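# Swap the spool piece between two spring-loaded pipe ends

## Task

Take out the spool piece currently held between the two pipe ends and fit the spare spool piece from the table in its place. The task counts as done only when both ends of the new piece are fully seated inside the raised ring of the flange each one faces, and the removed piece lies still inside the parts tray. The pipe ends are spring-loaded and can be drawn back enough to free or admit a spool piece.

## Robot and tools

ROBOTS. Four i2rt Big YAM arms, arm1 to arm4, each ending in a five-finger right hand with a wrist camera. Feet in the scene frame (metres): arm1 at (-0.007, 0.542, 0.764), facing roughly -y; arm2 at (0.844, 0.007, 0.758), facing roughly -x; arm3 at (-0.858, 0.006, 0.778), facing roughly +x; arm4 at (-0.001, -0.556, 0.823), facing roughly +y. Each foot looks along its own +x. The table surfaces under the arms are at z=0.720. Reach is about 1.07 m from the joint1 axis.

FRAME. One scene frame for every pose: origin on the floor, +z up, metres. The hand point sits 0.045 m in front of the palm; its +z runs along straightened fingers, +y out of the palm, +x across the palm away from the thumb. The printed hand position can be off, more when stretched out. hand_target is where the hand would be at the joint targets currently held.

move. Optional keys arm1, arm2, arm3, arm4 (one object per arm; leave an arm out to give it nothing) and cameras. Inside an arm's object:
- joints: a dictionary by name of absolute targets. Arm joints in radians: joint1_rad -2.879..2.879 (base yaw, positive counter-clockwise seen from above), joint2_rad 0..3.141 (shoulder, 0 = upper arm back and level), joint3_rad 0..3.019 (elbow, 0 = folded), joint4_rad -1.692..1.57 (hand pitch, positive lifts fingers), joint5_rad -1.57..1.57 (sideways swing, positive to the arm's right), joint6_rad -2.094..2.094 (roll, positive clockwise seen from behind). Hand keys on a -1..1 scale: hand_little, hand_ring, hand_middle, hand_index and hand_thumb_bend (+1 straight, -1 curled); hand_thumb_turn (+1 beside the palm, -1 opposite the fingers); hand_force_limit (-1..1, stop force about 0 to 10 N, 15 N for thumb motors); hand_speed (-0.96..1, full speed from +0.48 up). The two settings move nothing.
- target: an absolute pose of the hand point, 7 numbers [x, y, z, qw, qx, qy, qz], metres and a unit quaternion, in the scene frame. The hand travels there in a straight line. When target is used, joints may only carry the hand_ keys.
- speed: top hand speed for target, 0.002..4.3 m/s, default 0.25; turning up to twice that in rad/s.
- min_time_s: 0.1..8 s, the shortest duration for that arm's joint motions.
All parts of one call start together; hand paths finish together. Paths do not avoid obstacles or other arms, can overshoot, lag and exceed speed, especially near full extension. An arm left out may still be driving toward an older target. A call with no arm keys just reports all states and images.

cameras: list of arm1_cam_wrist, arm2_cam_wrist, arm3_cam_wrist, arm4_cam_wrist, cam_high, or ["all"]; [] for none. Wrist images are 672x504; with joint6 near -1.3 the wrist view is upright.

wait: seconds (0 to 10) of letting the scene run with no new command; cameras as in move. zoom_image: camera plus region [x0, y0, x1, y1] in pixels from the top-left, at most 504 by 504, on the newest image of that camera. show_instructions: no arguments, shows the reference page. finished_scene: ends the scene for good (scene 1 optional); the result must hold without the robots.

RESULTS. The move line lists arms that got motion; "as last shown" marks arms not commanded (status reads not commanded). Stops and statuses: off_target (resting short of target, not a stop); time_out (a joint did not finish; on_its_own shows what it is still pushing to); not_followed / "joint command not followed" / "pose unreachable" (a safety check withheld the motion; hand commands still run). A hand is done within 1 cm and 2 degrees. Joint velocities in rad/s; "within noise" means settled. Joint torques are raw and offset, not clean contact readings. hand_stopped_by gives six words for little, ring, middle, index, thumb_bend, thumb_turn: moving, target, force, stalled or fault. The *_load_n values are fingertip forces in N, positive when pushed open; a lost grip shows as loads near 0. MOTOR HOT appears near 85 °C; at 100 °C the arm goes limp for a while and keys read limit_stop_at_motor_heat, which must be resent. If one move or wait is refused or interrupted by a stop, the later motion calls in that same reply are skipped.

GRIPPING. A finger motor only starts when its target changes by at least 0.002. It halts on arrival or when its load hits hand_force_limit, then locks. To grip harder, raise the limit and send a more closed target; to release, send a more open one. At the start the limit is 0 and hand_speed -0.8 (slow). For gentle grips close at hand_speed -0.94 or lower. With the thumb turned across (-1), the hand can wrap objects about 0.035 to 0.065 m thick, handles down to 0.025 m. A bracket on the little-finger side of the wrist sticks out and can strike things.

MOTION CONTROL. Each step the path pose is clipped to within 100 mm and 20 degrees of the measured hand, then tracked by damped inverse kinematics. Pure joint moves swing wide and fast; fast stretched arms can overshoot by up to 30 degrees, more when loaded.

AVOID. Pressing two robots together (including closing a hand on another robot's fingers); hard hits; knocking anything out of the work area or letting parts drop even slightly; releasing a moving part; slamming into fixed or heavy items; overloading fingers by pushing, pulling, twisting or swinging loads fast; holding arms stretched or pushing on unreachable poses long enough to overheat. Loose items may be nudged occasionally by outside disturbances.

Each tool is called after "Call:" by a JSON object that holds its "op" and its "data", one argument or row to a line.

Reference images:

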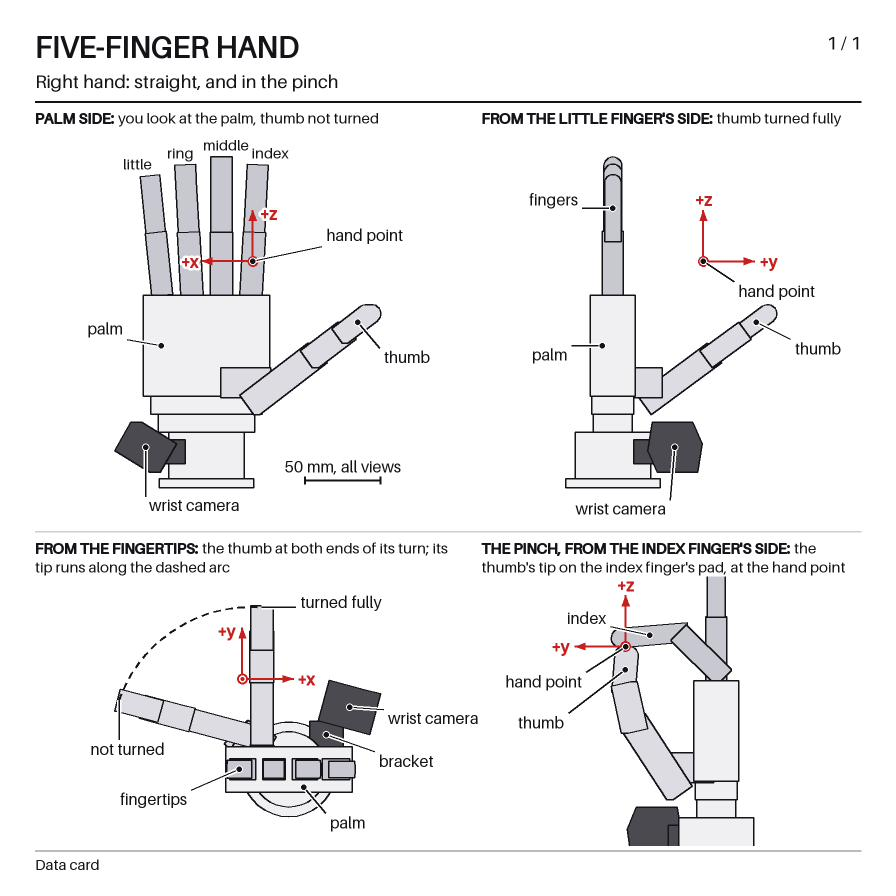

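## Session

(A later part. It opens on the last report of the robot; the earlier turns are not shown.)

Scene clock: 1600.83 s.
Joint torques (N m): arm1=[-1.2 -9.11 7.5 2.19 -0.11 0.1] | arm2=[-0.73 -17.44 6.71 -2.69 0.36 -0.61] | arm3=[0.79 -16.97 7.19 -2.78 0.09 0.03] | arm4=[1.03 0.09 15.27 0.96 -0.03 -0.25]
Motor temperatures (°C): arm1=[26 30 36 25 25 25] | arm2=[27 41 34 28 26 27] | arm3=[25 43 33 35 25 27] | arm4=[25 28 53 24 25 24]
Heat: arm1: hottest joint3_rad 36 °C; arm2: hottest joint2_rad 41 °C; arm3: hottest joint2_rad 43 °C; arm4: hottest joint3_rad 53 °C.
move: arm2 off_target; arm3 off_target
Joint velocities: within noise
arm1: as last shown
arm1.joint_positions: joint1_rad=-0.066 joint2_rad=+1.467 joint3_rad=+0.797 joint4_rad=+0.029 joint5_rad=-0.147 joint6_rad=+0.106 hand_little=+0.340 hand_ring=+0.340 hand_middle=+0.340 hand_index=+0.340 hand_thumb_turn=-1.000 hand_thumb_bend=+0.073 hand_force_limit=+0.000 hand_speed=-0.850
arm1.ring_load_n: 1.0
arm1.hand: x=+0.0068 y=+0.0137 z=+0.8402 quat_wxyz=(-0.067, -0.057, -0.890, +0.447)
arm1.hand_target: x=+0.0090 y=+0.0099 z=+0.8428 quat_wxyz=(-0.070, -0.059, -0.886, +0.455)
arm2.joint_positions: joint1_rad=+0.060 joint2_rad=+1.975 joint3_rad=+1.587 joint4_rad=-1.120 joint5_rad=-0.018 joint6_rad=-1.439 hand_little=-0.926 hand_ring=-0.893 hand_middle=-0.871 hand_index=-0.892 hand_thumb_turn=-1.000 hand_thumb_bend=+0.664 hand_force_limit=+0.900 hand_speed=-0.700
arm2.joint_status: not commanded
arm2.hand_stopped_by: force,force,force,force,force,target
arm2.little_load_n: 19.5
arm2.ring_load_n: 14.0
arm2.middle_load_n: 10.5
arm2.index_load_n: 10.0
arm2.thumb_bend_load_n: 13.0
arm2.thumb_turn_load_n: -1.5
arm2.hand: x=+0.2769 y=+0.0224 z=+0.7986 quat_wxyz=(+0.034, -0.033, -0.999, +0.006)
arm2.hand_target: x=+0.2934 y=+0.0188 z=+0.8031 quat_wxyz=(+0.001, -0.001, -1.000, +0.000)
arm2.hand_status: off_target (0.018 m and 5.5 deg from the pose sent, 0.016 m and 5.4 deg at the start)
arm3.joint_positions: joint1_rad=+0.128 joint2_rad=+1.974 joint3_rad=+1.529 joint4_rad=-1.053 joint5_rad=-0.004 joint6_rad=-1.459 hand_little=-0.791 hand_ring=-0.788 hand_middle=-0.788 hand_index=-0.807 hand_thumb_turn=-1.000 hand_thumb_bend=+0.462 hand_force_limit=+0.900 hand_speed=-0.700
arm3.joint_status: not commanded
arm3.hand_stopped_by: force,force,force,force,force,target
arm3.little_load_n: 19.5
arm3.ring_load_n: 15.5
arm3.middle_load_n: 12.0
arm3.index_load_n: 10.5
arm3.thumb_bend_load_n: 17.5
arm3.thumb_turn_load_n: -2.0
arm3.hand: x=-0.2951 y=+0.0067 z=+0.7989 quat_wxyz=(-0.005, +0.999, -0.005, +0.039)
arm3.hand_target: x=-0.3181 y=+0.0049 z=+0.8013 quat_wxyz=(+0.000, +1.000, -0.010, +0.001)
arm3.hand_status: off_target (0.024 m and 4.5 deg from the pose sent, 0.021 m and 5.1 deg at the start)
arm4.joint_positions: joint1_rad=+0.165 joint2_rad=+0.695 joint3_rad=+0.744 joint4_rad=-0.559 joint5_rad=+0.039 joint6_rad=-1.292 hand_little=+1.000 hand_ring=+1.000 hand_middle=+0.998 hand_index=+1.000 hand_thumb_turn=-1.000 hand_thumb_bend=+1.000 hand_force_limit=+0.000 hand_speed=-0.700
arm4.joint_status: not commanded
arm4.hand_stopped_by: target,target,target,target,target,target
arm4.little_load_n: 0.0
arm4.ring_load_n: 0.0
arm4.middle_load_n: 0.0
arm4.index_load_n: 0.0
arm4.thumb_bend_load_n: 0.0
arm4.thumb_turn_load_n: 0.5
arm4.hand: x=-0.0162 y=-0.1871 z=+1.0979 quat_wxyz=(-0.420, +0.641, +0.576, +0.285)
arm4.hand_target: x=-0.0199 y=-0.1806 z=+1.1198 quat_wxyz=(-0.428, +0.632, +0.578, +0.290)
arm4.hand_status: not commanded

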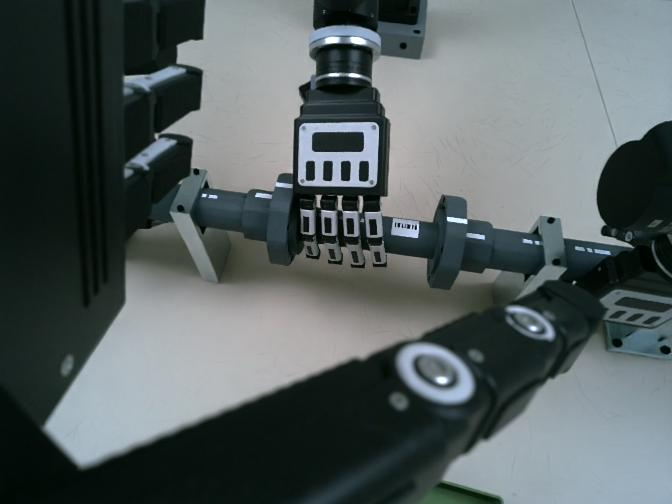

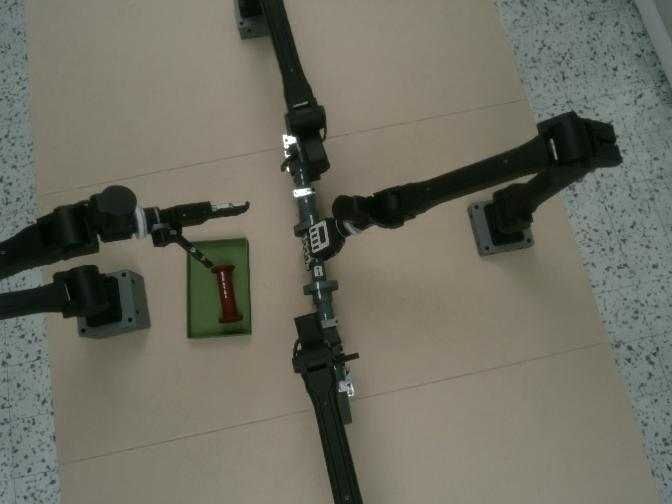

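Call:
{"op": "move", "data": {
  "arm4": {"target": [-0.085, -0.2, 0.90, -0.6105, 0.4582, 0.4511, 0.4621], "speed": 0.15},
  "cameras": ["arm4_cam_wrist", "cam_high"]
}}

Scene clock: 1639.77 s.
Joint torques (N m): arm1=[-1.03 -9.29 7.53 2.15 -0.1 0.1] | arm2=[-0.73 -17.44 6.71 -2.69 0.36 -0.61] | arm3=[0.85 -16.97 7.2 -2.8 0.09 0.03] | arm4=[1.08 -4.25 3.33 2.17 0.11 -0.11]
Motor temperatures (°C): arm1=[26 30 36 25 25 25] | arm2=[27 41 35 27 26 27] | arm3=[25 43 36 34 25 27] | arm4=[25 28 54 25 25 24]
Heat: arm1: hottest joint3_rad 36 °C; arm2: hottest joint2_rad 41 °C; arm3: hottest joint2_rad 43 °C; arm4: hottest joint3_rad 54 °C.
move: arm4 off_target
Joint velocities: within noise
arm1, arm2, arm3: as last shown
arm1.middle_load_n: 0.0
arm2.ring_load_n: 13.5
arm2.thumb_turn_load_n: -1.0
arm3.little_load_n: 20.0
arm3.index_load_n: 10.0
arm3.thumb_bend_load_n: 18.0
arm4.joint_positions: joint1_rad=+0.604 joint2_rad=+1.641 joint3_rad=+0.071 joint4_rad=+1.541 joint5_rad=+0.522 joint6_rad=-1.391 hand_little=+1.000 hand_ring=+1.000 hand_middle=+0.998 hand_index=+1.000 hand_thumb_turn=-1.000 hand_thumb_bend=+1.000 hand_force_limit=+0.000 hand_speed=-0.700
arm4.joint_status: not commanded
arm4.hand_stopped_by: target,target,target,target,target,target
arm4.little_load_n: 0.0
arm4.ring_load_n: 0.0
arm4.middle_load_n: 0.0
arm4.index_load_n: 0.0
arm4.thumb_bend_load_n: 0.0
arm4.thumb_turn_load_n: 0.0
arm4.hand: x=-0.0793 y=-0.2039 z=+0.8972 quat_wxyz=(-0.554, +0.517, +0.493, +0.427)
arm4.hand_target: x=-0.0851 y=-0.1999 z=+0.9008 quat_wxyz=(-0.564, +0.515, +0.486, +0.425)
arm4.hand_status: off_target (0.007 m and 11.3 deg from the pose sent, 0.210 m and 39.4 deg at the start; a joint's target at an end of its range on 23 of 84 steps)

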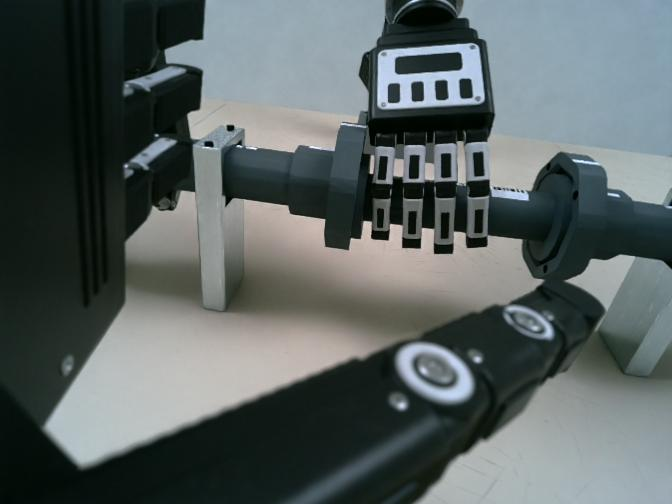

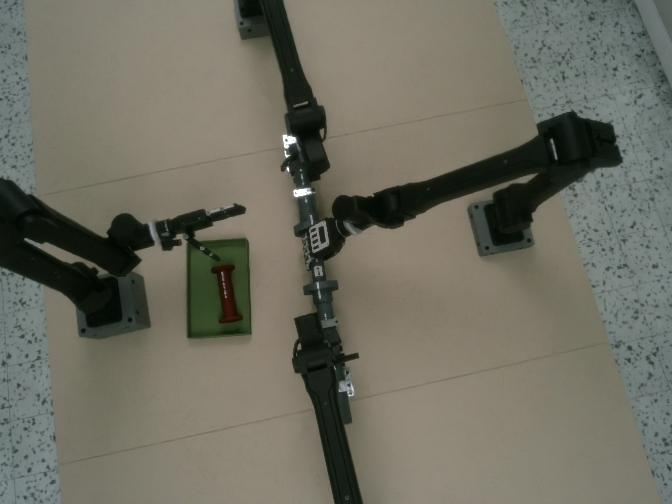

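Call:
{"op": "zoom_image", "data": {
  "camera": "arm4_cam_wrist",
  "region": [300, 90, 440, 270]
}}

Call:
{"op": "zoom_image", "data": {
  "camera": "arm4_cam_wrist",
  "region": [480, 130, 640, 300]
}}

Scaled by 2.800 from the camera's image (finer frame: 960x720).

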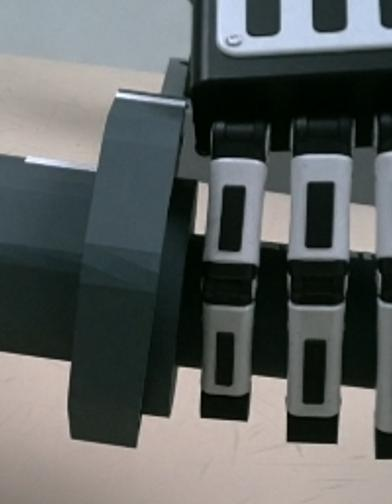

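Scaled by 2.965 from the camera's image (finer frame: 960x720).

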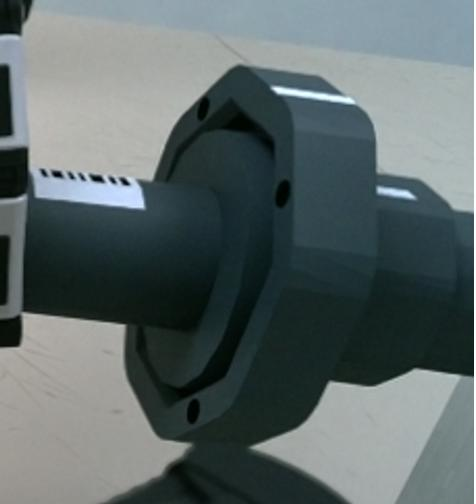

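Call:
{"op": "move", "data": {
  "arm2": {"target": [0.335, 0.0185, 0.803, -0.04, 0.0, -1, 0], "speed": 0.04},
  "arm3": {"target": [-0.375, 0.005, 0.801, 0, 1, -0.01, -0.04], "speed": 0.04}
}}

Call:
{"op": "move", "data": {
  "arm1": {"target": [0.009, 0.0055, 0.895, -0.0457, -0.0285, -0.8889, 0.4558], "speed": 0.05}
}}

Call:
{"op": "move", "data": {
  "arm1": {"target": [0.009, 0.008, 0.8467, -0.0457, -0.0285, -0.8889, 0.4558], "speed": 0.04},
  "cameras": ["arm4_cam_wrist", "arm1_cam_wrist", "cam_high"]
}}

Call:
{"op": "zoom_image", "data": {
  "camera": "arm4_cam_wrist",
  "region": [300, 90, 440, 270]
}}

Call:
{"op": "zoom_image", "data": {
  "camera": "arm4_cam_wrist",
  "region": [480, 130, 640, 300]
}}

Call:
{"op": "zoom_image", "data": {
  "camera": "cam_high",
  "region": [290, 250, 350, 310]
}}

Scene clock: 1694.10 s.
Joint torques (N m): arm1=[-1.61 -9.52 7.46 2.15 -0.11 0.12] | arm2=[-0.67 -20.19 2.39 -4.63 0.03 -0.61] | arm3=[1.26 -20.6 1.33 -4.14 -0.17 0.08] | arm4=[1.08 -4.25 3.32 2.17 0.11 -0.11]
Motor temperatures (°C): arm1=[26 30 36 25 25 25] | arm2=[27 41 36 27 26 27] | arm3=[25 43 37 33 25 27] | arm4=[25 29 45 25 25 24]
Heat: arm1: hottest joint3_rad 36 °C; arm2: hottest joint2_rad 41 °C; arm3: hottest joint2_rad 43 °C; arm4: hottest joint3_rad 45 °C.
move: arm2 off_target; arm3 off_target
Joint velocities: within noise
arm1, arm4: as last shown
arm1.little_load_n: -0.5
arm1.ring_load_n: 1.5
arm1.middle_load_n: 0.5
arm2.joint_positions: joint1_rad=+0.060 joint2_rad=+1.975 joint3_rad=+1.584 joint4_rad=-1.125 joint5_rad=-0.018 joint6_rad=-1.439 hand_little=-0.926 hand_ring=-0.893 hand_middle=-0.871 hand_index=-0.892 hand_thumb_turn=-1.000 hand_thumb_bend=+0.664 hand_force_limit=+0.900 hand_speed=-0.700
arm2.joint_status: not commanded
arm2.hand_stopped_by: force,force,force,force,force,target
arm2.little_load_n: 19.0
arm2.ring_load_n: 13.5
arm2.middle_load_n: 10.5
arm2.index_load_n: 10.0
arm2.thumb_bend_load_n: 13.0
arm2.thumb_turn_load_n: -1.0
arm2.hand: x=+0.2793 y=+0.0225 z=+0.7978 quat_wxyz=(+0.030, -0.033, -0.999, +0.006)
arm2.hand_target: x=+0.3302 y=+0.0196 z=+0.8028 quat_wxyz=(-0.039, -0.001, -0.999, +0.001)
arm2.hand_status: off_target (0.056 m and 8.9 deg from the pose sent, 0.058 m and 9.3 deg at the start)
arm3.joint_positions: joint1_rad=+0.128 joint2_rad=+1.962 joint3_rad=+1.503 joint4_rad=-1.054 joint5_rad=-0.007 joint6_rad=-1.458 hand_little=-0.791 hand_ring=-0.788 hand_middle=-0.788 hand_index=-0.807 hand_thumb_turn=-1.000 hand_thumb_bend=+0.462 hand_force_limit=+0.900 hand_speed=-0.700
arm3.joint_status: not commanded
arm3.hand_stopped_by: force,force,force,force,force,target
arm3.little_load_n: 18.5
arm3.ring_load_n: 14.5
arm3.middle_load_n: 12.0
arm3.index_load_n: 10.5
arm3.thumb_bend_load_n: 17.5
arm3.thumb_turn_load_n: -1.5
arm3.hand: x=-0.3056 y=+0.0061 z=+0.7968 quat_wxyz=(-0.006, +0.999, -0.005, +0.031)
arm3.hand_target: x=-0.3684 y=+0.0043 z=+0.8001 quat_wxyz=(+0.001, +0.999, -0.010, -0.040)
arm3.hand_status: off_target (0.070 m and 8.2 deg from the pose sent, 0.080 m and 9.1 deg at the start)
pictures: none

Scene clock: 1695.70 s.
Joint torques (N m): arm1=[-0.26 -10.58 12.85 1.47 -0.12 -0.04] | arm2=[-0.62 -20.19 2.37 -4.55 0.11 -0.61] | arm3=[1.32 -20.48 1.32 -4.12 -0.16 0.08] | arm4=[1.08 -4.19 3.32 2.15 0.11 -0.11]
Motor temperatures (°C): arm1=[26 30 36 25 25 25] | arm2=[27 41 36 27 26 27] | arm3=[25 43 37 33 25 27] | arm4=[25 29 44 25 25 24]
Heat: arm1: hottest joint3_rad 36 °C; arm2: hottest joint2_rad 41 °C; arm3: hottest joint2_rad 43 °C; arm4: hottest joint3_rad 44 °C.
move: arm1 off_target
Joint velocities: within noise
arm1.joint_positions: joint1_rad=-0.056 joint2_rad=+1.400 joint3_rad=+0.825 joint4_rad=-0.125 joint5_rad=-0.116 joint6_rad=+0.060 hand_little=+0.340 hand_ring=+0.340 hand_middle=+0.340 hand_index=+0.340 hand_thumb_turn=-1.000 hand_thumb_bend=+0.073 hand_force_limit=+0.000 hand_speed=-0.850
arm1.joint_status: not commanded
arm1.hand_stopped_by: target,target,target,target,force,target
arm1.little_load_n: 0.0
arm1.ring_load_n: 1.0
arm1.middle_load_n: 0.5
arm1.index_load_n: 3.0
arm1.thumb_bend_load_n: 6.5
arm1.thumb_turn_load_n: 0.0
arm1.hand: x=+0.0053 y=+0.0311 z=+0.8574 quat_wxyz=(-0.046, -0.042, -0.905, +0.422)
arm1.hand_target: x=+0.0092 y=+0.0078 z=+0.8956 quat_wxyz=(-0.046, -0.029, -0.888, +0.456)
arm1.hand_status: off_target (0.046 m and 4.6 deg from the pose sent, 0.056 m and 4.2 deg at the start)
arm2, arm3, arm4: as last shown
arm2.joint_positions: joint1_rad=+0.059 joint2_rad=+1.975 joint3_rad=+1.584 joint4_rad=-1.127 joint5_rad=-0.020 joint6_rad=-1.439 hand_little=-0.926 hand_ring=-0.893 hand_middle=-0.871 hand_index=-0.892 hand_thumb_turn=-1.000 hand_thumb_bend=+0.664 hand_force_limit=+0.900 hand_speed=-0.700
arm2.thumb_bend_load_n: 12.5
arm2.hand: x=+0.2800 y=+0.0226 z=+0.7978 quat_wxyz=(+0.029, -0.034, -0.999, +0.007)
arm2.hand_target: x=+0.3302 y=+0.0197 z=+0.8028 quat_wxyz=(-0.039, -0.001, -0.999, +0.001)
arm3.joint_positions: joint1_rad=+0.128 joint2_rad=+1.960 joint3_rad=+1.503 joint4_rad=-1.054 joint5_rad=-0.007 joint6_rad=-1.458 hand_little=-0.791 hand_ring=-0.788 hand_middle=-0.788 hand_index=-0.807 hand_thumb_turn=-1.000 hand_thumb_bend=+0.462 hand_force_limit=+0.900 hand_speed=-0.700
arm3.ring_load_n: 15.0
arm3.hand: x=-0.3054 y=+0.0062 z=+0.7975 quat_wxyz=(-0.006, +0.999, -0.005, +0.032)
arm4.thumb_turn_load_n: 0.5
pictures: none

Scene clock: 1697.43 s.
Joint torques (N m): arm1=[-0.85 -9 7.71 2.39 -0.13 -0.03] | arm2=[-0.56 -20.19 2.37 -4.53 0.11 -0.61] | arm3=[1.32 -20.48 1.36 -4.15 -0.17 0.08] | arm4=[1.08 -4.19 3.32 2.15 0.11 -0.11]
Motor temperatures (°C): arm1=[26 30 36 25 25 25] | arm2=[27 41 35 27 26 27] | arm3=[25 43 37 33 25 27] | arm4=[25 29 44 25 25 24]
Heat: arm1: hottest joint3_rad 36 °C; arm2: hottest joint2_rad 41 °C; arm3: hottest joint2_rad 43 °C; arm4: hottest joint3_rad 44 °C.
move: arm1 done
Joint velocities: within noise
arm1.joint_positions: joint1_rad=-0.054 joint2_rad=+1.459 joint3_rad=+0.815 joint4_rad=+0.000 joint5_rad=-0.116 joint6_rad=+0.057 hand_little=+0.340 hand_ring=+0.340 hand_middle=+0.340 hand_index=+0.340 hand_thumb_turn=-1.000 hand_thumb_bend=+0.073 hand_force_limit=+0.000 hand_speed=-0.850
arm1.joint_status: not commanded
arm1.hand_stopped_by: target,target,target,target,force,target
arm1.little_load_n: 0.0
arm1.ring_load_n: 1.0
arm1.middle_load_n: 0.5
arm1.index_load_n: 3.0
arm1.thumb_bend_load_n: 6.5
arm1.thumb_turn_load_n: 0.0
arm1.hand: x=+0.0045 y=+0.0121 z=+0.8443 quat_wxyz=(-0.045, -0.037, -0.893, +0.447)
arm1.hand_target: x=+0.0090 y=+0.0081 z=+0.8469 quat_wxyz=(-0.046, -0.029, -0.889, +0.456)
arm1.hand_status: done (0.007 m and 1.5 deg from the pose sent, 0.026 m and 4.6 deg at the start)
arm2, arm3, arm4: as last shown
arm2.thumb_turn_load_n: -1.5
arm3.ring_load_n: 14.5
arm4.thumb_turn_load_n: 0.0
pictures: arm1_cam_wrist, arm4_cam_wrist, cam_high

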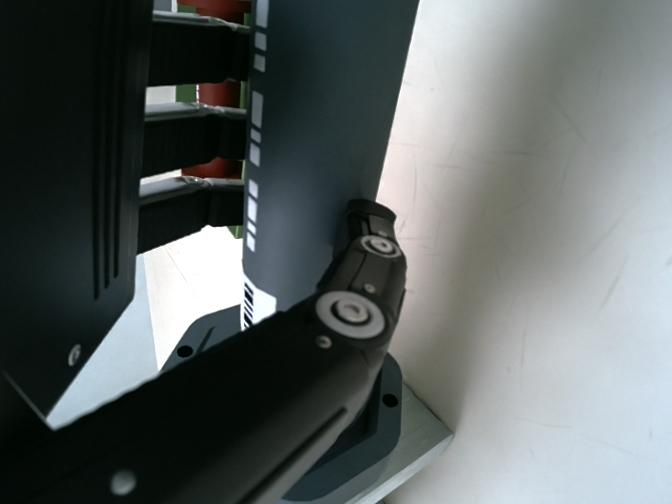

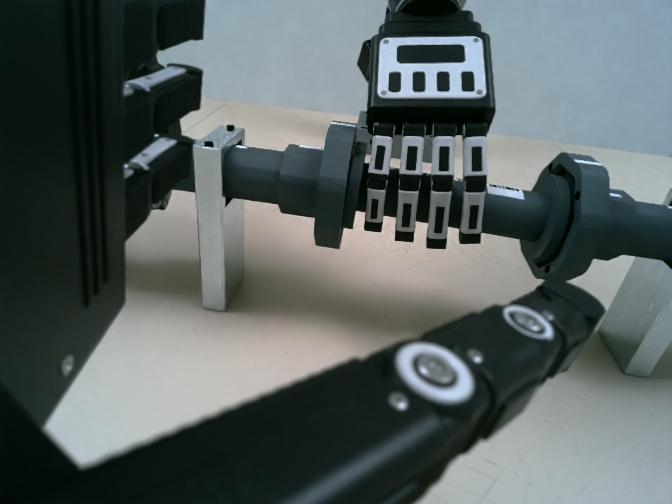

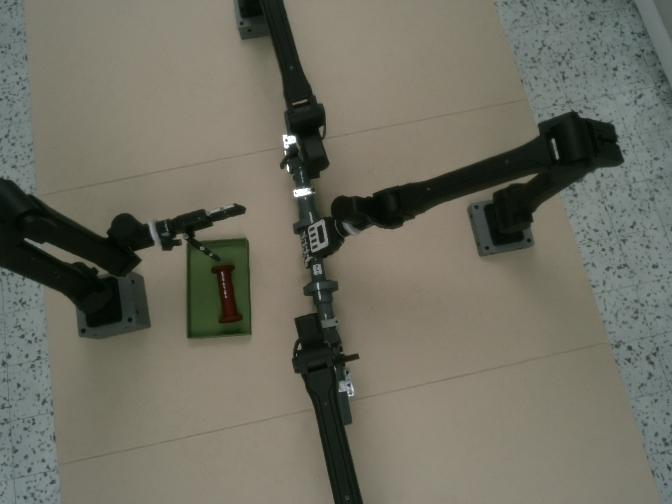

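Scaled by 2.800 from the camera's image (finer frame: 960x720).

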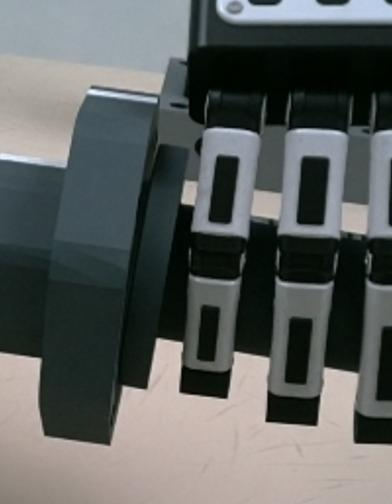

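Scaled by 2.965 from the camera's image (finer frame: 960x720).

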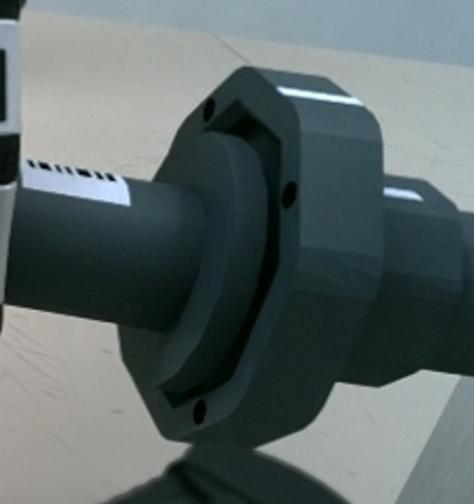

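Scaled by 8.400 from the camera's image (finer frame: 960x720).

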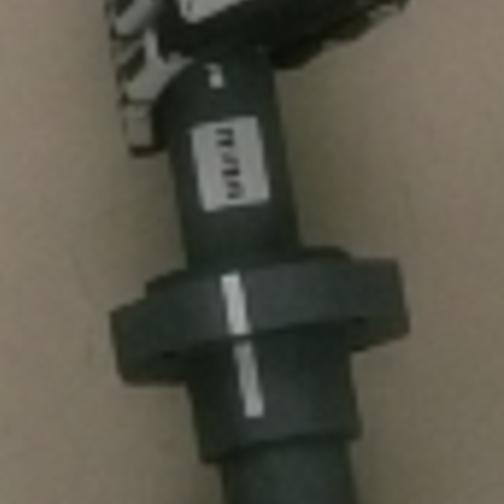

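Call:
{"op": "move", "data": {
  "arm1": {"target": [0.012, 0.007, 0.895, -0.0568, -0.0342, -0.8883, 0.4554], "speed": 0.05}
}}

Call:
{"op": "move", "data": {
  "arm1": {"target": [0.011, 0.009, 0.8474, -0.0568, -0.0342, -0.8883, 0.4554], "speed": 0.04},
  "cameras": ["arm4_cam_wrist", "cam_high"]
}}

Call:
{"op": "zoom_image", "data": {
  "camera": "arm4_cam_wrist",
  "region": [300, 90, 440, 270]
}}

Call:
{"op": "zoom_image", "data": {
  "camera": "arm4_cam_wrist",
  "region": [480, 130, 640, 300]
}}

Call:
{"op": "zoom_image", "data": {
  "camera": "cam_high",
  "region": [290, 250, 350, 310]
}}

Scene clock: 1724.90 s.
Joint torques (N m): arm1=[-1.26 -10.23 12.56 1.1 -0.61 0.11] | arm2=[-0.62 -20.07 2.5 -4.48 0.14 -0.61] | arm3=[1.32 -20.48 1.35 -4.12 -0.15 0.08] | arm4=[1.08 -4.25 3.32 2.15 0.11 -0.11]
Motor temperatures (°C): arm1=[26 31 37 25 25 25] | arm2=[27 42 34 27 26 27] | arm3=[25 44 35 34 25 27] | arm4=[25 29 42 25 25 24]
Heat: arm1: hottest joint3_rad 37 °C; arm2: hottest joint2_rad 42 °C; arm3: hottest joint2_rad 44 °C; arm4: hottest joint3_rad 42 °C.
move: arm1 off_target
Joint velocities: within noise
arm1.joint_positions: joint1_rad=-0.054 joint2_rad=+1.397 joint3_rad=+0.823 joint4_rad=-0.119 joint5_rad=-0.119 joint6_rad=+0.056 hand_little=+0.340 hand_ring=+0.340 hand_middle=+0.340 hand_index=+0.340 hand_thumb_turn=-1.000 hand_thumb_bend=+0.073 hand_force_limit=+0.000 hand_speed=-0.850
arm1.joint_status: not commanded
arm1.hand_stopped_by: target,target,target,target,force,target
arm1.little_load_n: 0.0
arm1.ring_load_n: 1.5
arm1.middle_load_n: 0.5
arm1.index_load_n: 3.5
arm1.thumb_bend_load_n: 6.5
arm1.thumb_turn_load_n: -0.5
arm1.hand: x=+0.0067 y=+0.0309 z=+0.8587 quat_wxyz=(-0.047, -0.038, -0.903, +0.425)
arm1.hand_target: x=+0.0120 y=+0.0090 z=+0.8956 quat_wxyz=(-0.057, -0.034, -0.888, +0.456)
arm1.hand_status: off_target (0.044 m and 4.1 deg from the pose sent, 0.052 m and 1.8 deg at the start)
arm2, arm3, arm4: as last shown
arm2.joint_positions: joint1_rad=+0.059 joint2_rad=+1.974 joint3_rad=+1.582 joint4_rad=-1.129 joint5_rad=-0.021 joint6_rad=-1.439 hand_little=-0.926 hand_ring=-0.893 hand_middle=-0.871 hand_index=-0.892 hand_thumb_turn=-1.000 hand_thumb_bend=+0.664 hand_force_limit=+0.900 hand_speed=-0.700
arm2.middle_load_n: 10.0
arm2.thumb_turn_load_n: -1.0
arm2.hand: x=+0.2810 y=+0.0226 z=+0.7977 quat_wxyz=(+0.028, -0.034, -0.999, +0.007)
arm2.hand_target: x=+0.3302 y=+0.0196 z=+0.8028 quat_wxyz=(-0.039, -0.001, -0.999, +0.001)
arm3.thumb_turn_load_n: -2.0
arm4.little_load_n: -0.5
arm4.thumb_turn_load_n: 0.5
pictures: none

Scene clock: 1726.63 s.
Joint torques (N m): arm1=[-1.08 -9.41 7.64 2.3 -0.19 0.09] | arm2=[-0.56 -20.13 2.5 -4.48 0.14 -0.61] | arm3=[1.32 -20.48 1.32 -4.14 -0.16 0.08] | arm4=[1.08 -4.19 3.32 2.15 0.11 -0.11]
Motor temperatures (°C): arm1=[26 31 37 25 25 25] | arm2=[27 42 34 27 26 27] | arm3=[25 44 35 34 25 27] | arm4=[25 29 42 25 25 24]
Heat: arm1: hottest joint3_rad 37 °C; arm2: hottest joint2_rad 42 °C; arm3: hottest joint2_rad 44 °C; arm4: hottest joint3_rad 42 °C.
move: arm1 done
Joint velocities: within noise
arm1.joint_positions: joint1_rad=-0.054 joint2_rad=+1.458 joint3_rad=+0.812 joint4_rad=+0.002 joint5_rad=-0.134 joint6_rad=+0.057 hand_little=+0.340 hand_ring=+0.340 hand_middle=+0.340 hand_index=+0.340 hand_thumb_turn=-1.000 hand_thumb_bend=+0.073 hand_force_limit=+0.000 hand_speed=-0.850
arm1.joint_status: not commanded
arm1.hand_stopped_by: target,target,target,target,force,target
arm1.little_load_n: 0.0
arm1.ring_load_n: 1.0
arm1.middle_load_n: 1.0
arm1.index_load_n: 3.5
arm1.thumb_bend_load_n: 6.5
arm1.thumb_turn_load_n: 0.0
arm1.hand: x=+0.0076 y=+0.0131 z=+0.8446 quat_wxyz=(-0.053, -0.033, -0.892, +0.447)
arm1.hand_target: x=+0.0109 y=+0.0090 z=+0.8475 quat_wxyz=(-0.057, -0.034, -0.888, +0.455)
arm1.hand_status: done (0.006 m and 1.2 deg from the pose sent, 0.025 m and 4.1 deg at the start)
arm2, arm3, arm4: as last shown
arm2.little_load_n: 18.5
arm2.middle_load_n: 10.5
arm2.thumb_turn_load_n: -1.5
arm3.thumb_turn_load_n: -1.5
arm4.little_load_n: 0.0
arm4.thumb_turn_load_n: 0.0

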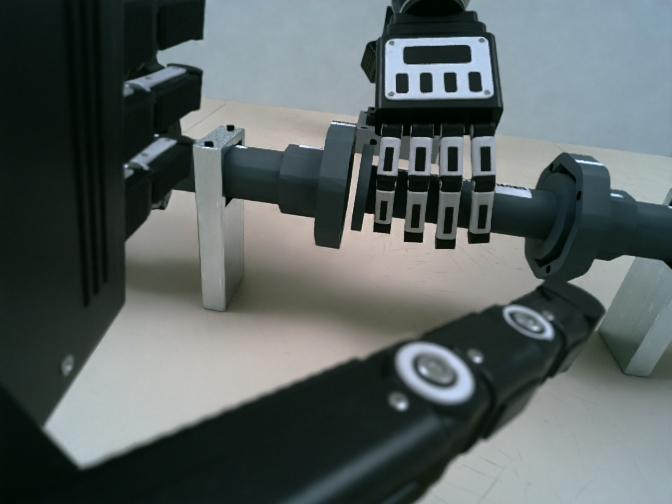

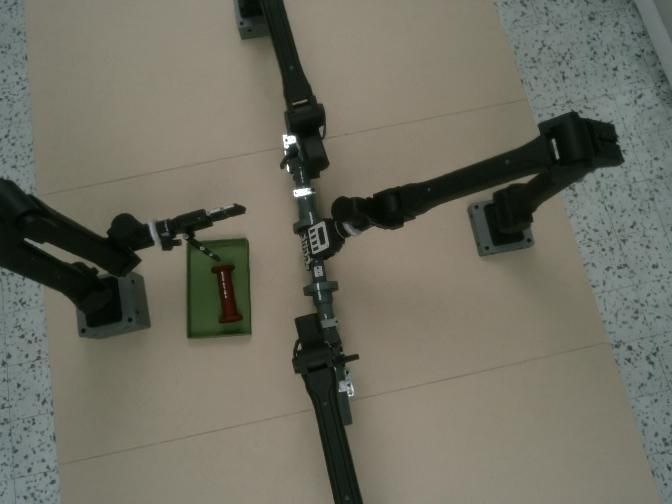

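Scaled by 2.800 from the camera's image (finer frame: 960x720).

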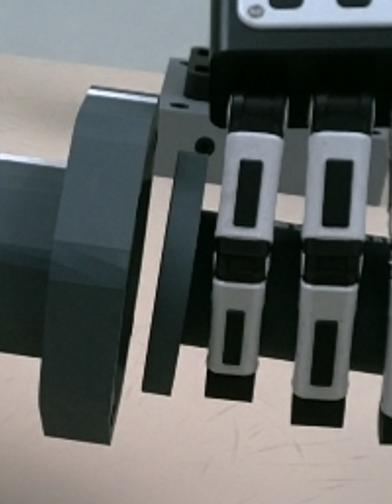

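Scaled by 2.965 from the camera's image (finer frame: 960x720).

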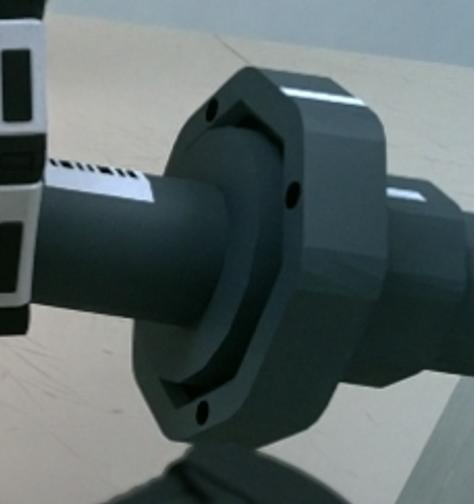

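Scaled by 8.400 from the camera's image (finer frame: 960x720).

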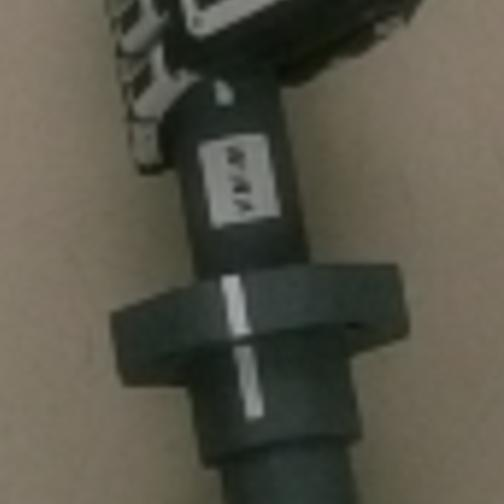

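Call:
{"op": "move", "data": {
  "arm2": {"target": [0.300, 0.0185, 0.803, 0.0, 0.0, -1, 0], "speed": 0.03},
  "arm3": {"target": [-0.330, 0.005, 0.801, 0, 1, -0.01, 0], "speed": 0.03}
}}

Call:
{"op": "move", "data": {
  "arm4": {"target": [-0.02, -0.18, 1.12, -0.428, 0.632, 0.578, 0.290], "speed": 0.2},
  "cameras": ["arm4_cam_wrist", "cam_high"]
}}

Call:
{"op": "zoom_image", "data": {
  "camera": "arm4_cam_wrist",
  "region": [400, 170, 500, 310]
}}

Call:
{"op": "zoom_image", "data": {
  "camera": "arm4_cam_wrist",
  "region": [240, 150, 340, 290]
}}

Scene clock: 1745.60 s.
Joint torques (N m): arm1=[-1.03 -9.35 7.68 2.37 -0.16 0.11] | arm2=[-0.62 -18.43 5.39 -2.21 0.42 -0.61] | arm3=[1.03 -17.96 5.48 -2.21 0.14 0.04] | arm4=[1.08 -4.25 3.32 2.15 0.11 -0.11]
Motor temperatures (°C): arm1=[26 30 36 25 25 25] | arm2=[27 41 34 27 26 27] | arm3=[25 44 35 34 25 27] | arm4=[25 29 41 25 25 24]
Heat: arm1: hottest joint3_rad 36 °C; arm2: hottest joint2_rad 41 °C; arm3: hottest joint2_rad 44 °C; arm4: hottest joint3_rad 41 °C.
move: arm2 off_target; arm3 off_target
Joint velocities: within noise
arm1, arm4: as last shown
arm1.middle_load_n: 0.5
arm1.thumb_turn_load_n: -0.5
arm2.joint_positions: joint1_rad=+0.059 joint2_rad=+1.974 joint3_rad=+1.584 joint4_rad=-1.125 joint5_rad=-0.019 joint6_rad=-1.439 hand_little=-0.926 hand_ring=-0.893 hand_middle=-0.871 hand_index=-0.892 hand_thumb_turn=-1.000 hand_thumb_bend=+0.664 hand_force_limit=+0.900 hand_speed=-0.700
arm2.joint_status: not commanded
arm2.hand_stopped_by: force,force,force,force,force,target
arm2.little_load_n: 19.5
arm2.ring_load_n: 13.5
arm2.middle_load_n: 10.5
arm2.index_load_n: 10.0
arm2.thumb_bend_load_n: 12.5
arm2.thumb_turn_load_n: -1.5
arm2.hand: x=+0.2792 y=+0.0227 z=+0.7983 quat_wxyz=(+0.031, -0.034, -0.999, +0.007)
arm2.hand_target: x=+0.2991 y=+0.0189 z=+0.8030 quat_wxyz=(+0.001, -0.001, -1.000, +0.001)
arm2.hand_status: off_target (0.022 m and 5.3 deg from the pose sent, 0.020 m and 5.1 deg at the start)
arm3.joint_positions: joint1_rad=+0.128 joint2_rad=+1.966 joint3_rad=+1.515 joint4_rad=-1.053 joint5_rad=-0.005 joint6_rad=-1.458 hand_little=-0.791 hand_ring=-0.788 hand_middle=-0.788 hand_index=-0.807 hand_thumb_turn=-1.000 hand_thumb_bend=+0.462 hand_force_limit=+0.900 hand_speed=-0.700
arm3.joint_status: not commanded
arm3.hand_stopped_by: force,force,force,force,force,target
arm3.little_load_n: 19.0
arm3.ring_load_n: 15.0
arm3.middle_load_n: 12.0
arm3.index_load_n: 10.5
arm3.thumb_bend_load_n: 17.5
arm3.thumb_turn_load_n: -1.5
arm3.hand: x=-0.3002 y=+0.0064 z=+0.7989 quat_wxyz=(-0.006, +0.999, -0.005, +0.036)
arm3.hand_target: x=-0.3286 y=+0.0049 z=+0.8010 quat_wxyz=(+0.000, +1.000, -0.010, +0.000)
arm3.hand_status: off_target (0.030 m and 4.2 deg from the pose sent, 0.025 m and 3.8 deg at the start)
pictures: none

Scene clock: 1747.50 s.
Joint torques (N m): arm1=[-1.14 -9.35 7.75 2.24 -0.2 0.09] | arm2=[-0.62 -18.37 5.39 -2.21 0.43 -0.61] | arm3=[0.97 -17.9 5.48 -2.17 0.15 0.04] | arm4=[0.26 -0.03 14.2 0.98 -0.01 -0.18]
Motor temperatures (°C): arm1=[26 30 36 25 25 25] | arm2=[27 41 34 27 26 27] | arm3=[25 44 35 34 25 27] | arm4=[25 29 41 25 25 24]
Heat: arm1: hottest joint3_rad 36 °C; arm2: hottest joint2_rad 41 °C; arm3: hottest joint2_rad 44 °C; arm4: hottest joint3_rad 41 °C.
move: arm4 off_target
Joint velocities: within noise
arm1, arm2, arm3: as last shown
arm1.index_load_n: 3.0
arm2.little_load_n: 19.0
arm2.ring_load_n: 14.0
arm2.thumb_turn_load_n: -1.0
arm4.joint_positions: joint1_rad=+0.175 joint2_rad=+0.697 joint3_rad=+0.757 joint4_rad=-0.559 joint5_rad=+0.038 joint6_rad=-1.300 hand_little=+1.000 hand_ring=+1.000 hand_middle=+0.998 hand_index=+1.000 hand_thumb_turn=-1.000 hand_thumb_bend=+1.000 hand_force_limit=+0.000 hand_speed=-0.700
arm4.joint_status: not commanded
arm4.hand_stopped_by: target,target,target,target,target,target
arm4.little_load_n: 0.0
arm4.ring_load_n: 0.0
arm4.middle_load_n: 0.0
arm4.index_load_n: 0.0
arm4.thumb_bend_load_n: 0.0
arm4.thumb_turn_load_n: 0.5
arm4.hand: x=-0.0204 y=-0.1849 z=+1.1052 quat_wxyz=(-0.424, +0.633, +0.580, +0.287)
arm4.hand_target: x=-0.0200 y=-0.1803 z=+1.1199 quat_wxyz=(-0.428, +0.632, +0.578, +0.290)
arm4.hand_status: off_target (0.016 m and 0.6 deg from the pose sent, 0.232 m and 26.9 deg at the start)

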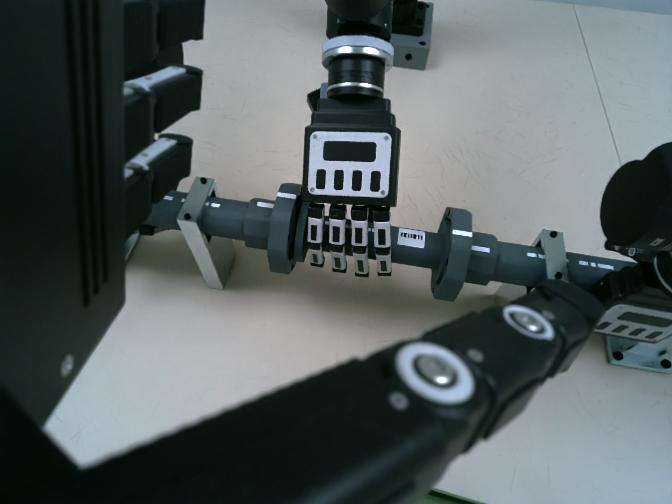

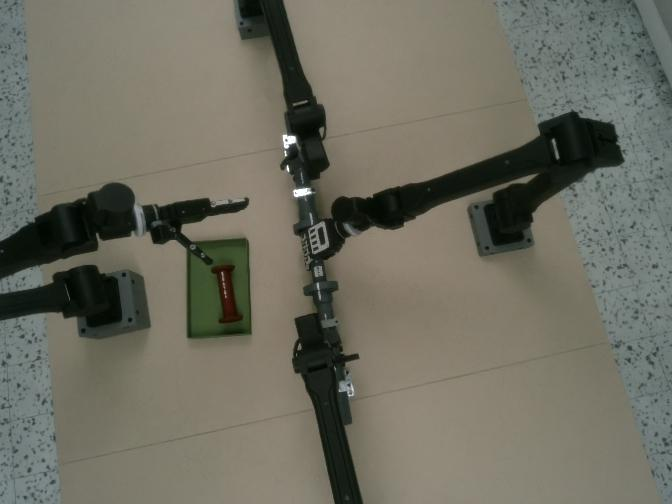

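Scaled by 3.600 from the camera's image (finer frame: 960x720).

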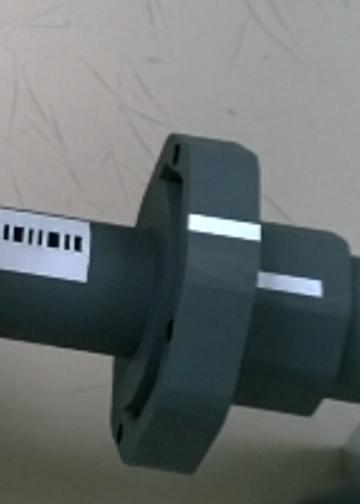

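Scaled by 3.600 from the camera's image (finer frame: 960x720).

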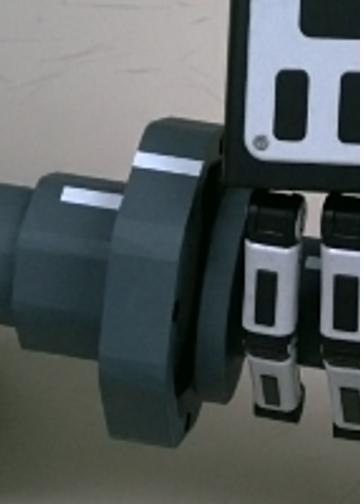

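Call:
{"op": "move", "data": {
  "arm2": {"target": [0.292, 0.0185, 0.803, 0.0, 0.0, -1, 0], "speed": 0.03},
  "arm3": {"target": [-0.316, 0.005, 0.801, 0, 1, -0.01, 0], "speed": 0.03},
  "cameras": ["arm4_cam_wrist", "cam_high"]
}}

Call:
{"op": "zoom_image", "data": {
  "camera": "arm4_cam_wrist",
  "region": [400, 170, 500, 310]
}}

Call:
{"op": "zoom_image", "data": {
  "camera": "arm4_cam_wrist",
  "region": [240, 150, 340, 290]
}}

Scene clock: 1766.10 s.
Joint torques (N m): arm1=[-1.44 -9.35 7.56 2.18 -0.19 0.12] | arm2=[-0.67 -17.49 6.69 -2.58 0.4 -0.63] | arm3=[0.79 -16.97 7.25 -2.66 0.07 0.03] | arm4=[0.21 -0.03 14.2 0.98 -0.02 -0.18]
Motor temperatures (°C): arm1=[26 30 36 25 25 25] | arm2=[27 41 34 27 26 27] | arm3=[25 45 36 33 25 27] | arm4=[25 28 47 25 25 24]
Heat: arm1: hottest joint3_rad 36 °C; arm2: hottest joint2_rad 41 °C; arm3: hottest joint2_rad 45 °C; arm4: hottest joint3_rad 47 °C.
move: arm2 off_target; arm3 off_target
Joint velocities: within noise
arm1, arm4: as last shown
arm1.index_load_n: 3.5
arm1.thumb_bend_load_n: 7.0
arm2.joint_positions: joint1_rad=+0.059 joint2_rad=+1.980 joint3_rad=+1.595 joint4_rad=-1.126 joint5_rad=-0.019 joint6_rad=-1.439 hand_little=-0.926 hand_ring=-0.893 hand_middle=-0.871 hand_index=-0.892 hand_thumb_turn=-1.000 hand_thumb_bend=+0.664 hand_force_limit=+0.900 hand_speed=-0.700
arm2.joint_status: not commanded
arm2.hand_stopped_by: force,force,force,force,force,target
arm2.little_load_n: 19.5
arm2.ring_load_n: 13.5
arm2.middle_load_n: 10.5
arm2.index_load_n: 10.0
arm2.thumb_bend_load_n: 13.0
arm2.thumb_turn_load_n: -1.0
arm2.hand: x=+0.2756 y=+0.0226 z=+0.7987 quat_wxyz=(+0.033, -0.034, -0.999, +0.007)
arm2.hand_target: x=+0.2914 y=+0.0188 z=+0.8031 quat_wxyz=(+0.001, -0.001, -1.000, +0.000)
arm2.hand_status: off_target (0.017 m and 5.4 deg from the pose sent, 0.014 m and 5.3 deg at the start)
arm3.joint_positions: joint1_rad=+0.128 joint2_rad=+1.981 joint3_rad=+1.540 joint4_rad=-1.061 joint5_rad=-0.003 joint6_rad=-1.459 hand_little=-0.791 hand_ring=-0.788 hand_middle=-0.788 hand_index=-0.807 hand_thumb_turn=-1.000 hand_thumb_bend=+0.462 hand_force_limit=+0.900 hand_speed=-0.700
arm3.joint_status: not commanded
arm3.hand_stopped_by: force,force,force,force,force,target
arm3.little_load_n: 19.0
arm3.ring_load_n: 15.0
arm3.middle_load_n: 12.0
arm3.index_load_n: 10.0
arm3.thumb_bend_load_n: 18.0
arm3.thumb_turn_load_n: -2.0
arm3.hand: x=-0.2932 y=+0.0068 z=+0.7990 quat_wxyz=(-0.005, +0.999, -0.005, +0.037)
arm3.hand_target: x=-0.3151 y=+0.0049 z=+0.8014 quat_wxyz=(+0.000, +1.000, -0.010, +0.001)
arm3.hand_status: off_target (0.023 m and 4.4 deg from the pose sent, 0.016 m and 4.2 deg at the start)

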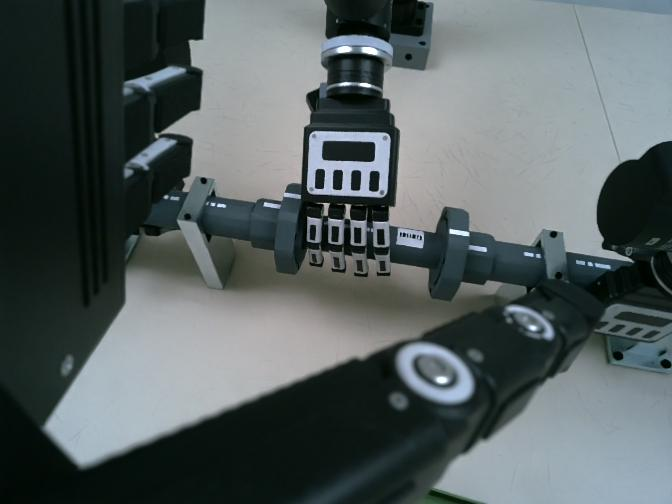

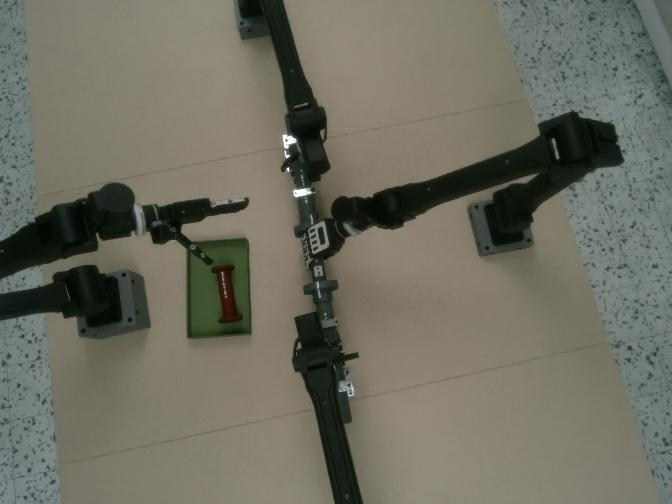

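Scaled by 3.600 from the camera's image (finer frame: 960x720).

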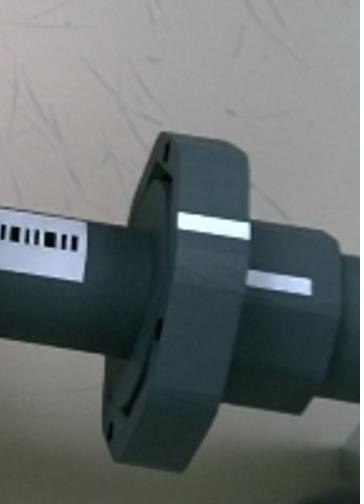

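Scaled by 3.600 from the camera's image (finer frame: 960x720).

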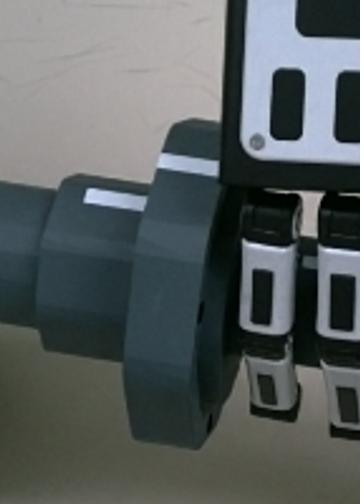

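Call:
{"op": "move", "data": {
  "arm2": {"target":[0.284,0.0185,0.803,0,0,-1,0],"speed":0.03},
  "arm3": {"target":[-0.307,0.005,0.801,0,1,-0.01,0],"speed":0.03},
  "cameras": ["arm4_cam_wrist"]
}}

Call:
{"op": "zoom_image", "data": {
  "camera": "arm4_cam_wrist",
  "region": [230, 140, 510, 320]
}}

Scene clock: 1799.10 s.
Joint torques (N m): arm1=[-0.97 -9.35 7.72 2.35 -0.18 0.1] | arm2=[-0.73 -16.97 7.65 -2.48 0.37 -0.63] | arm3=[0.62 -16.56 8.18 -2.3 0.03 0.02] | arm4=[0.26 -0.03 14.2 0.98 -0.02 -0.17]
Motor temperatures (°C): arm1=[26 30 35 25 25 25] | arm2=[27 41 35 27 26 27] | arm3=[25 46 37 33 25 27] | arm4=[25 28 52 25 25 24]
Heat: arm1: hottest joint3_rad 35 °C; arm2: hottest joint2_rad 41 °C; arm3: hottest joint2_rad 46 °C; arm4: hottest joint3_rad 52 °C.
move: arm2 off_target; arm3 off_target
Joint velocities: within noise
arm1, arm4: as last shown
arm1.thumb_bend_load_n: 6.5
arm1.hand: x=+0.0076 y=+0.0132 z=+0.8444 quat_wxyz=(-0.053, -0.033, -0.892, +0.447)
arm1.hand_target: x=+0.0109 y=+0.0090 z=+0.8476 quat_wxyz=(-0.057, -0.034, -0.888, +0.455)
arm2.joint_positions: joint1_rad=+0.059 joint2_rad=+1.991 joint3_rad=+1.612 joint4_rad=-1.139 joint5_rad=-0.018 joint6_rad=-1.439 hand_little=-0.926 hand_ring=-0.893 hand_middle=-0.871 hand_index=-0.892 hand_thumb_turn=-1.000 hand_thumb_bend=+0.664 hand_force_limit=+0.900 hand_speed=-0.700
arm2.joint_status: not commanded
arm2.hand_stopped_by: force,force,force,force,force,target
arm2.little_load_n: 18.5
arm2.ring_load_n: 13.5
arm2.middle_load_n: 10.5
arm2.index_load_n: 10.0
arm2.thumb_bend_load_n: 12.5
arm2.thumb_turn_load_n: -1.0
arm2.hand: x=+0.2733 y=+0.0225 z=+0.7989 quat_wxyz=(+0.029, -0.034, -0.999, +0.006)
arm2.hand_target: x=+0.2837 y=+0.0186 z=+0.8031 quat_wxyz=(+0.001, -0.001, -1.000, +0.001)
arm2.hand_status: off_target (0.012 m and 5.2 deg from the pose sent, 0.010 m and 5.4 deg at the start)
arm3.joint_positions: joint1_rad=+0.128 joint2_rad=+1.994 joint3_rad=+1.560 joint4_rad=-1.081 joint5_rad=-0.003 joint6_rad=-1.459 hand_little=-0.791 hand_ring=-0.788 hand_middle=-0.788 hand_index=-0.807 hand_thumb_turn=-1.000 hand_thumb_bend=+0.462 hand_force_limit=+0.900 hand_speed=-0.700
arm3.joint_status: not commanded
arm3.hand_stopped_by: force,force,force,force,force,target
arm3.little_load_n: 16.5
arm3.ring_load_n: 13.5
arm3.middle_load_n: 11.5
arm3.index_load_n: 11.0
arm3.thumb_bend_load_n: 17.5
arm3.thumb_turn_load_n: 0.0
arm3.hand: x=-0.2919 y=+0.0068 z=+0.7986 quat_wxyz=(-0.004, +1.000, -0.005, +0.030)
arm3.hand_target: x=-0.3066 y=+0.0051 z=+0.8012 quat_wxyz=(+0.000, +1.000, -0.010, +0.001)
arm3.hand_status: off_target (0.015 m and 3.5 deg from the pose sent, 0.014 m and 4.3 deg at the start)
arm4.thumb_turn_load_n: 0.0

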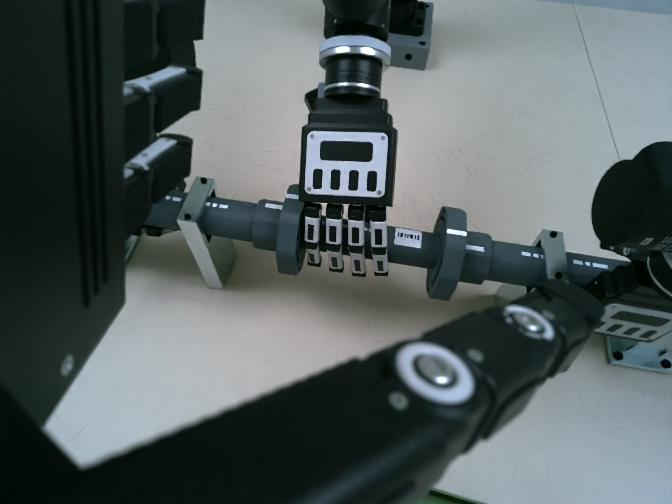

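Scaled by 1.800 from the camera's image (finer frame: 960x720).

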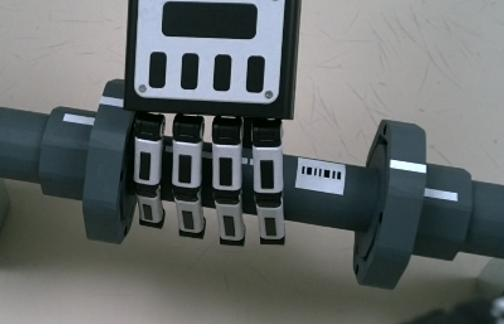

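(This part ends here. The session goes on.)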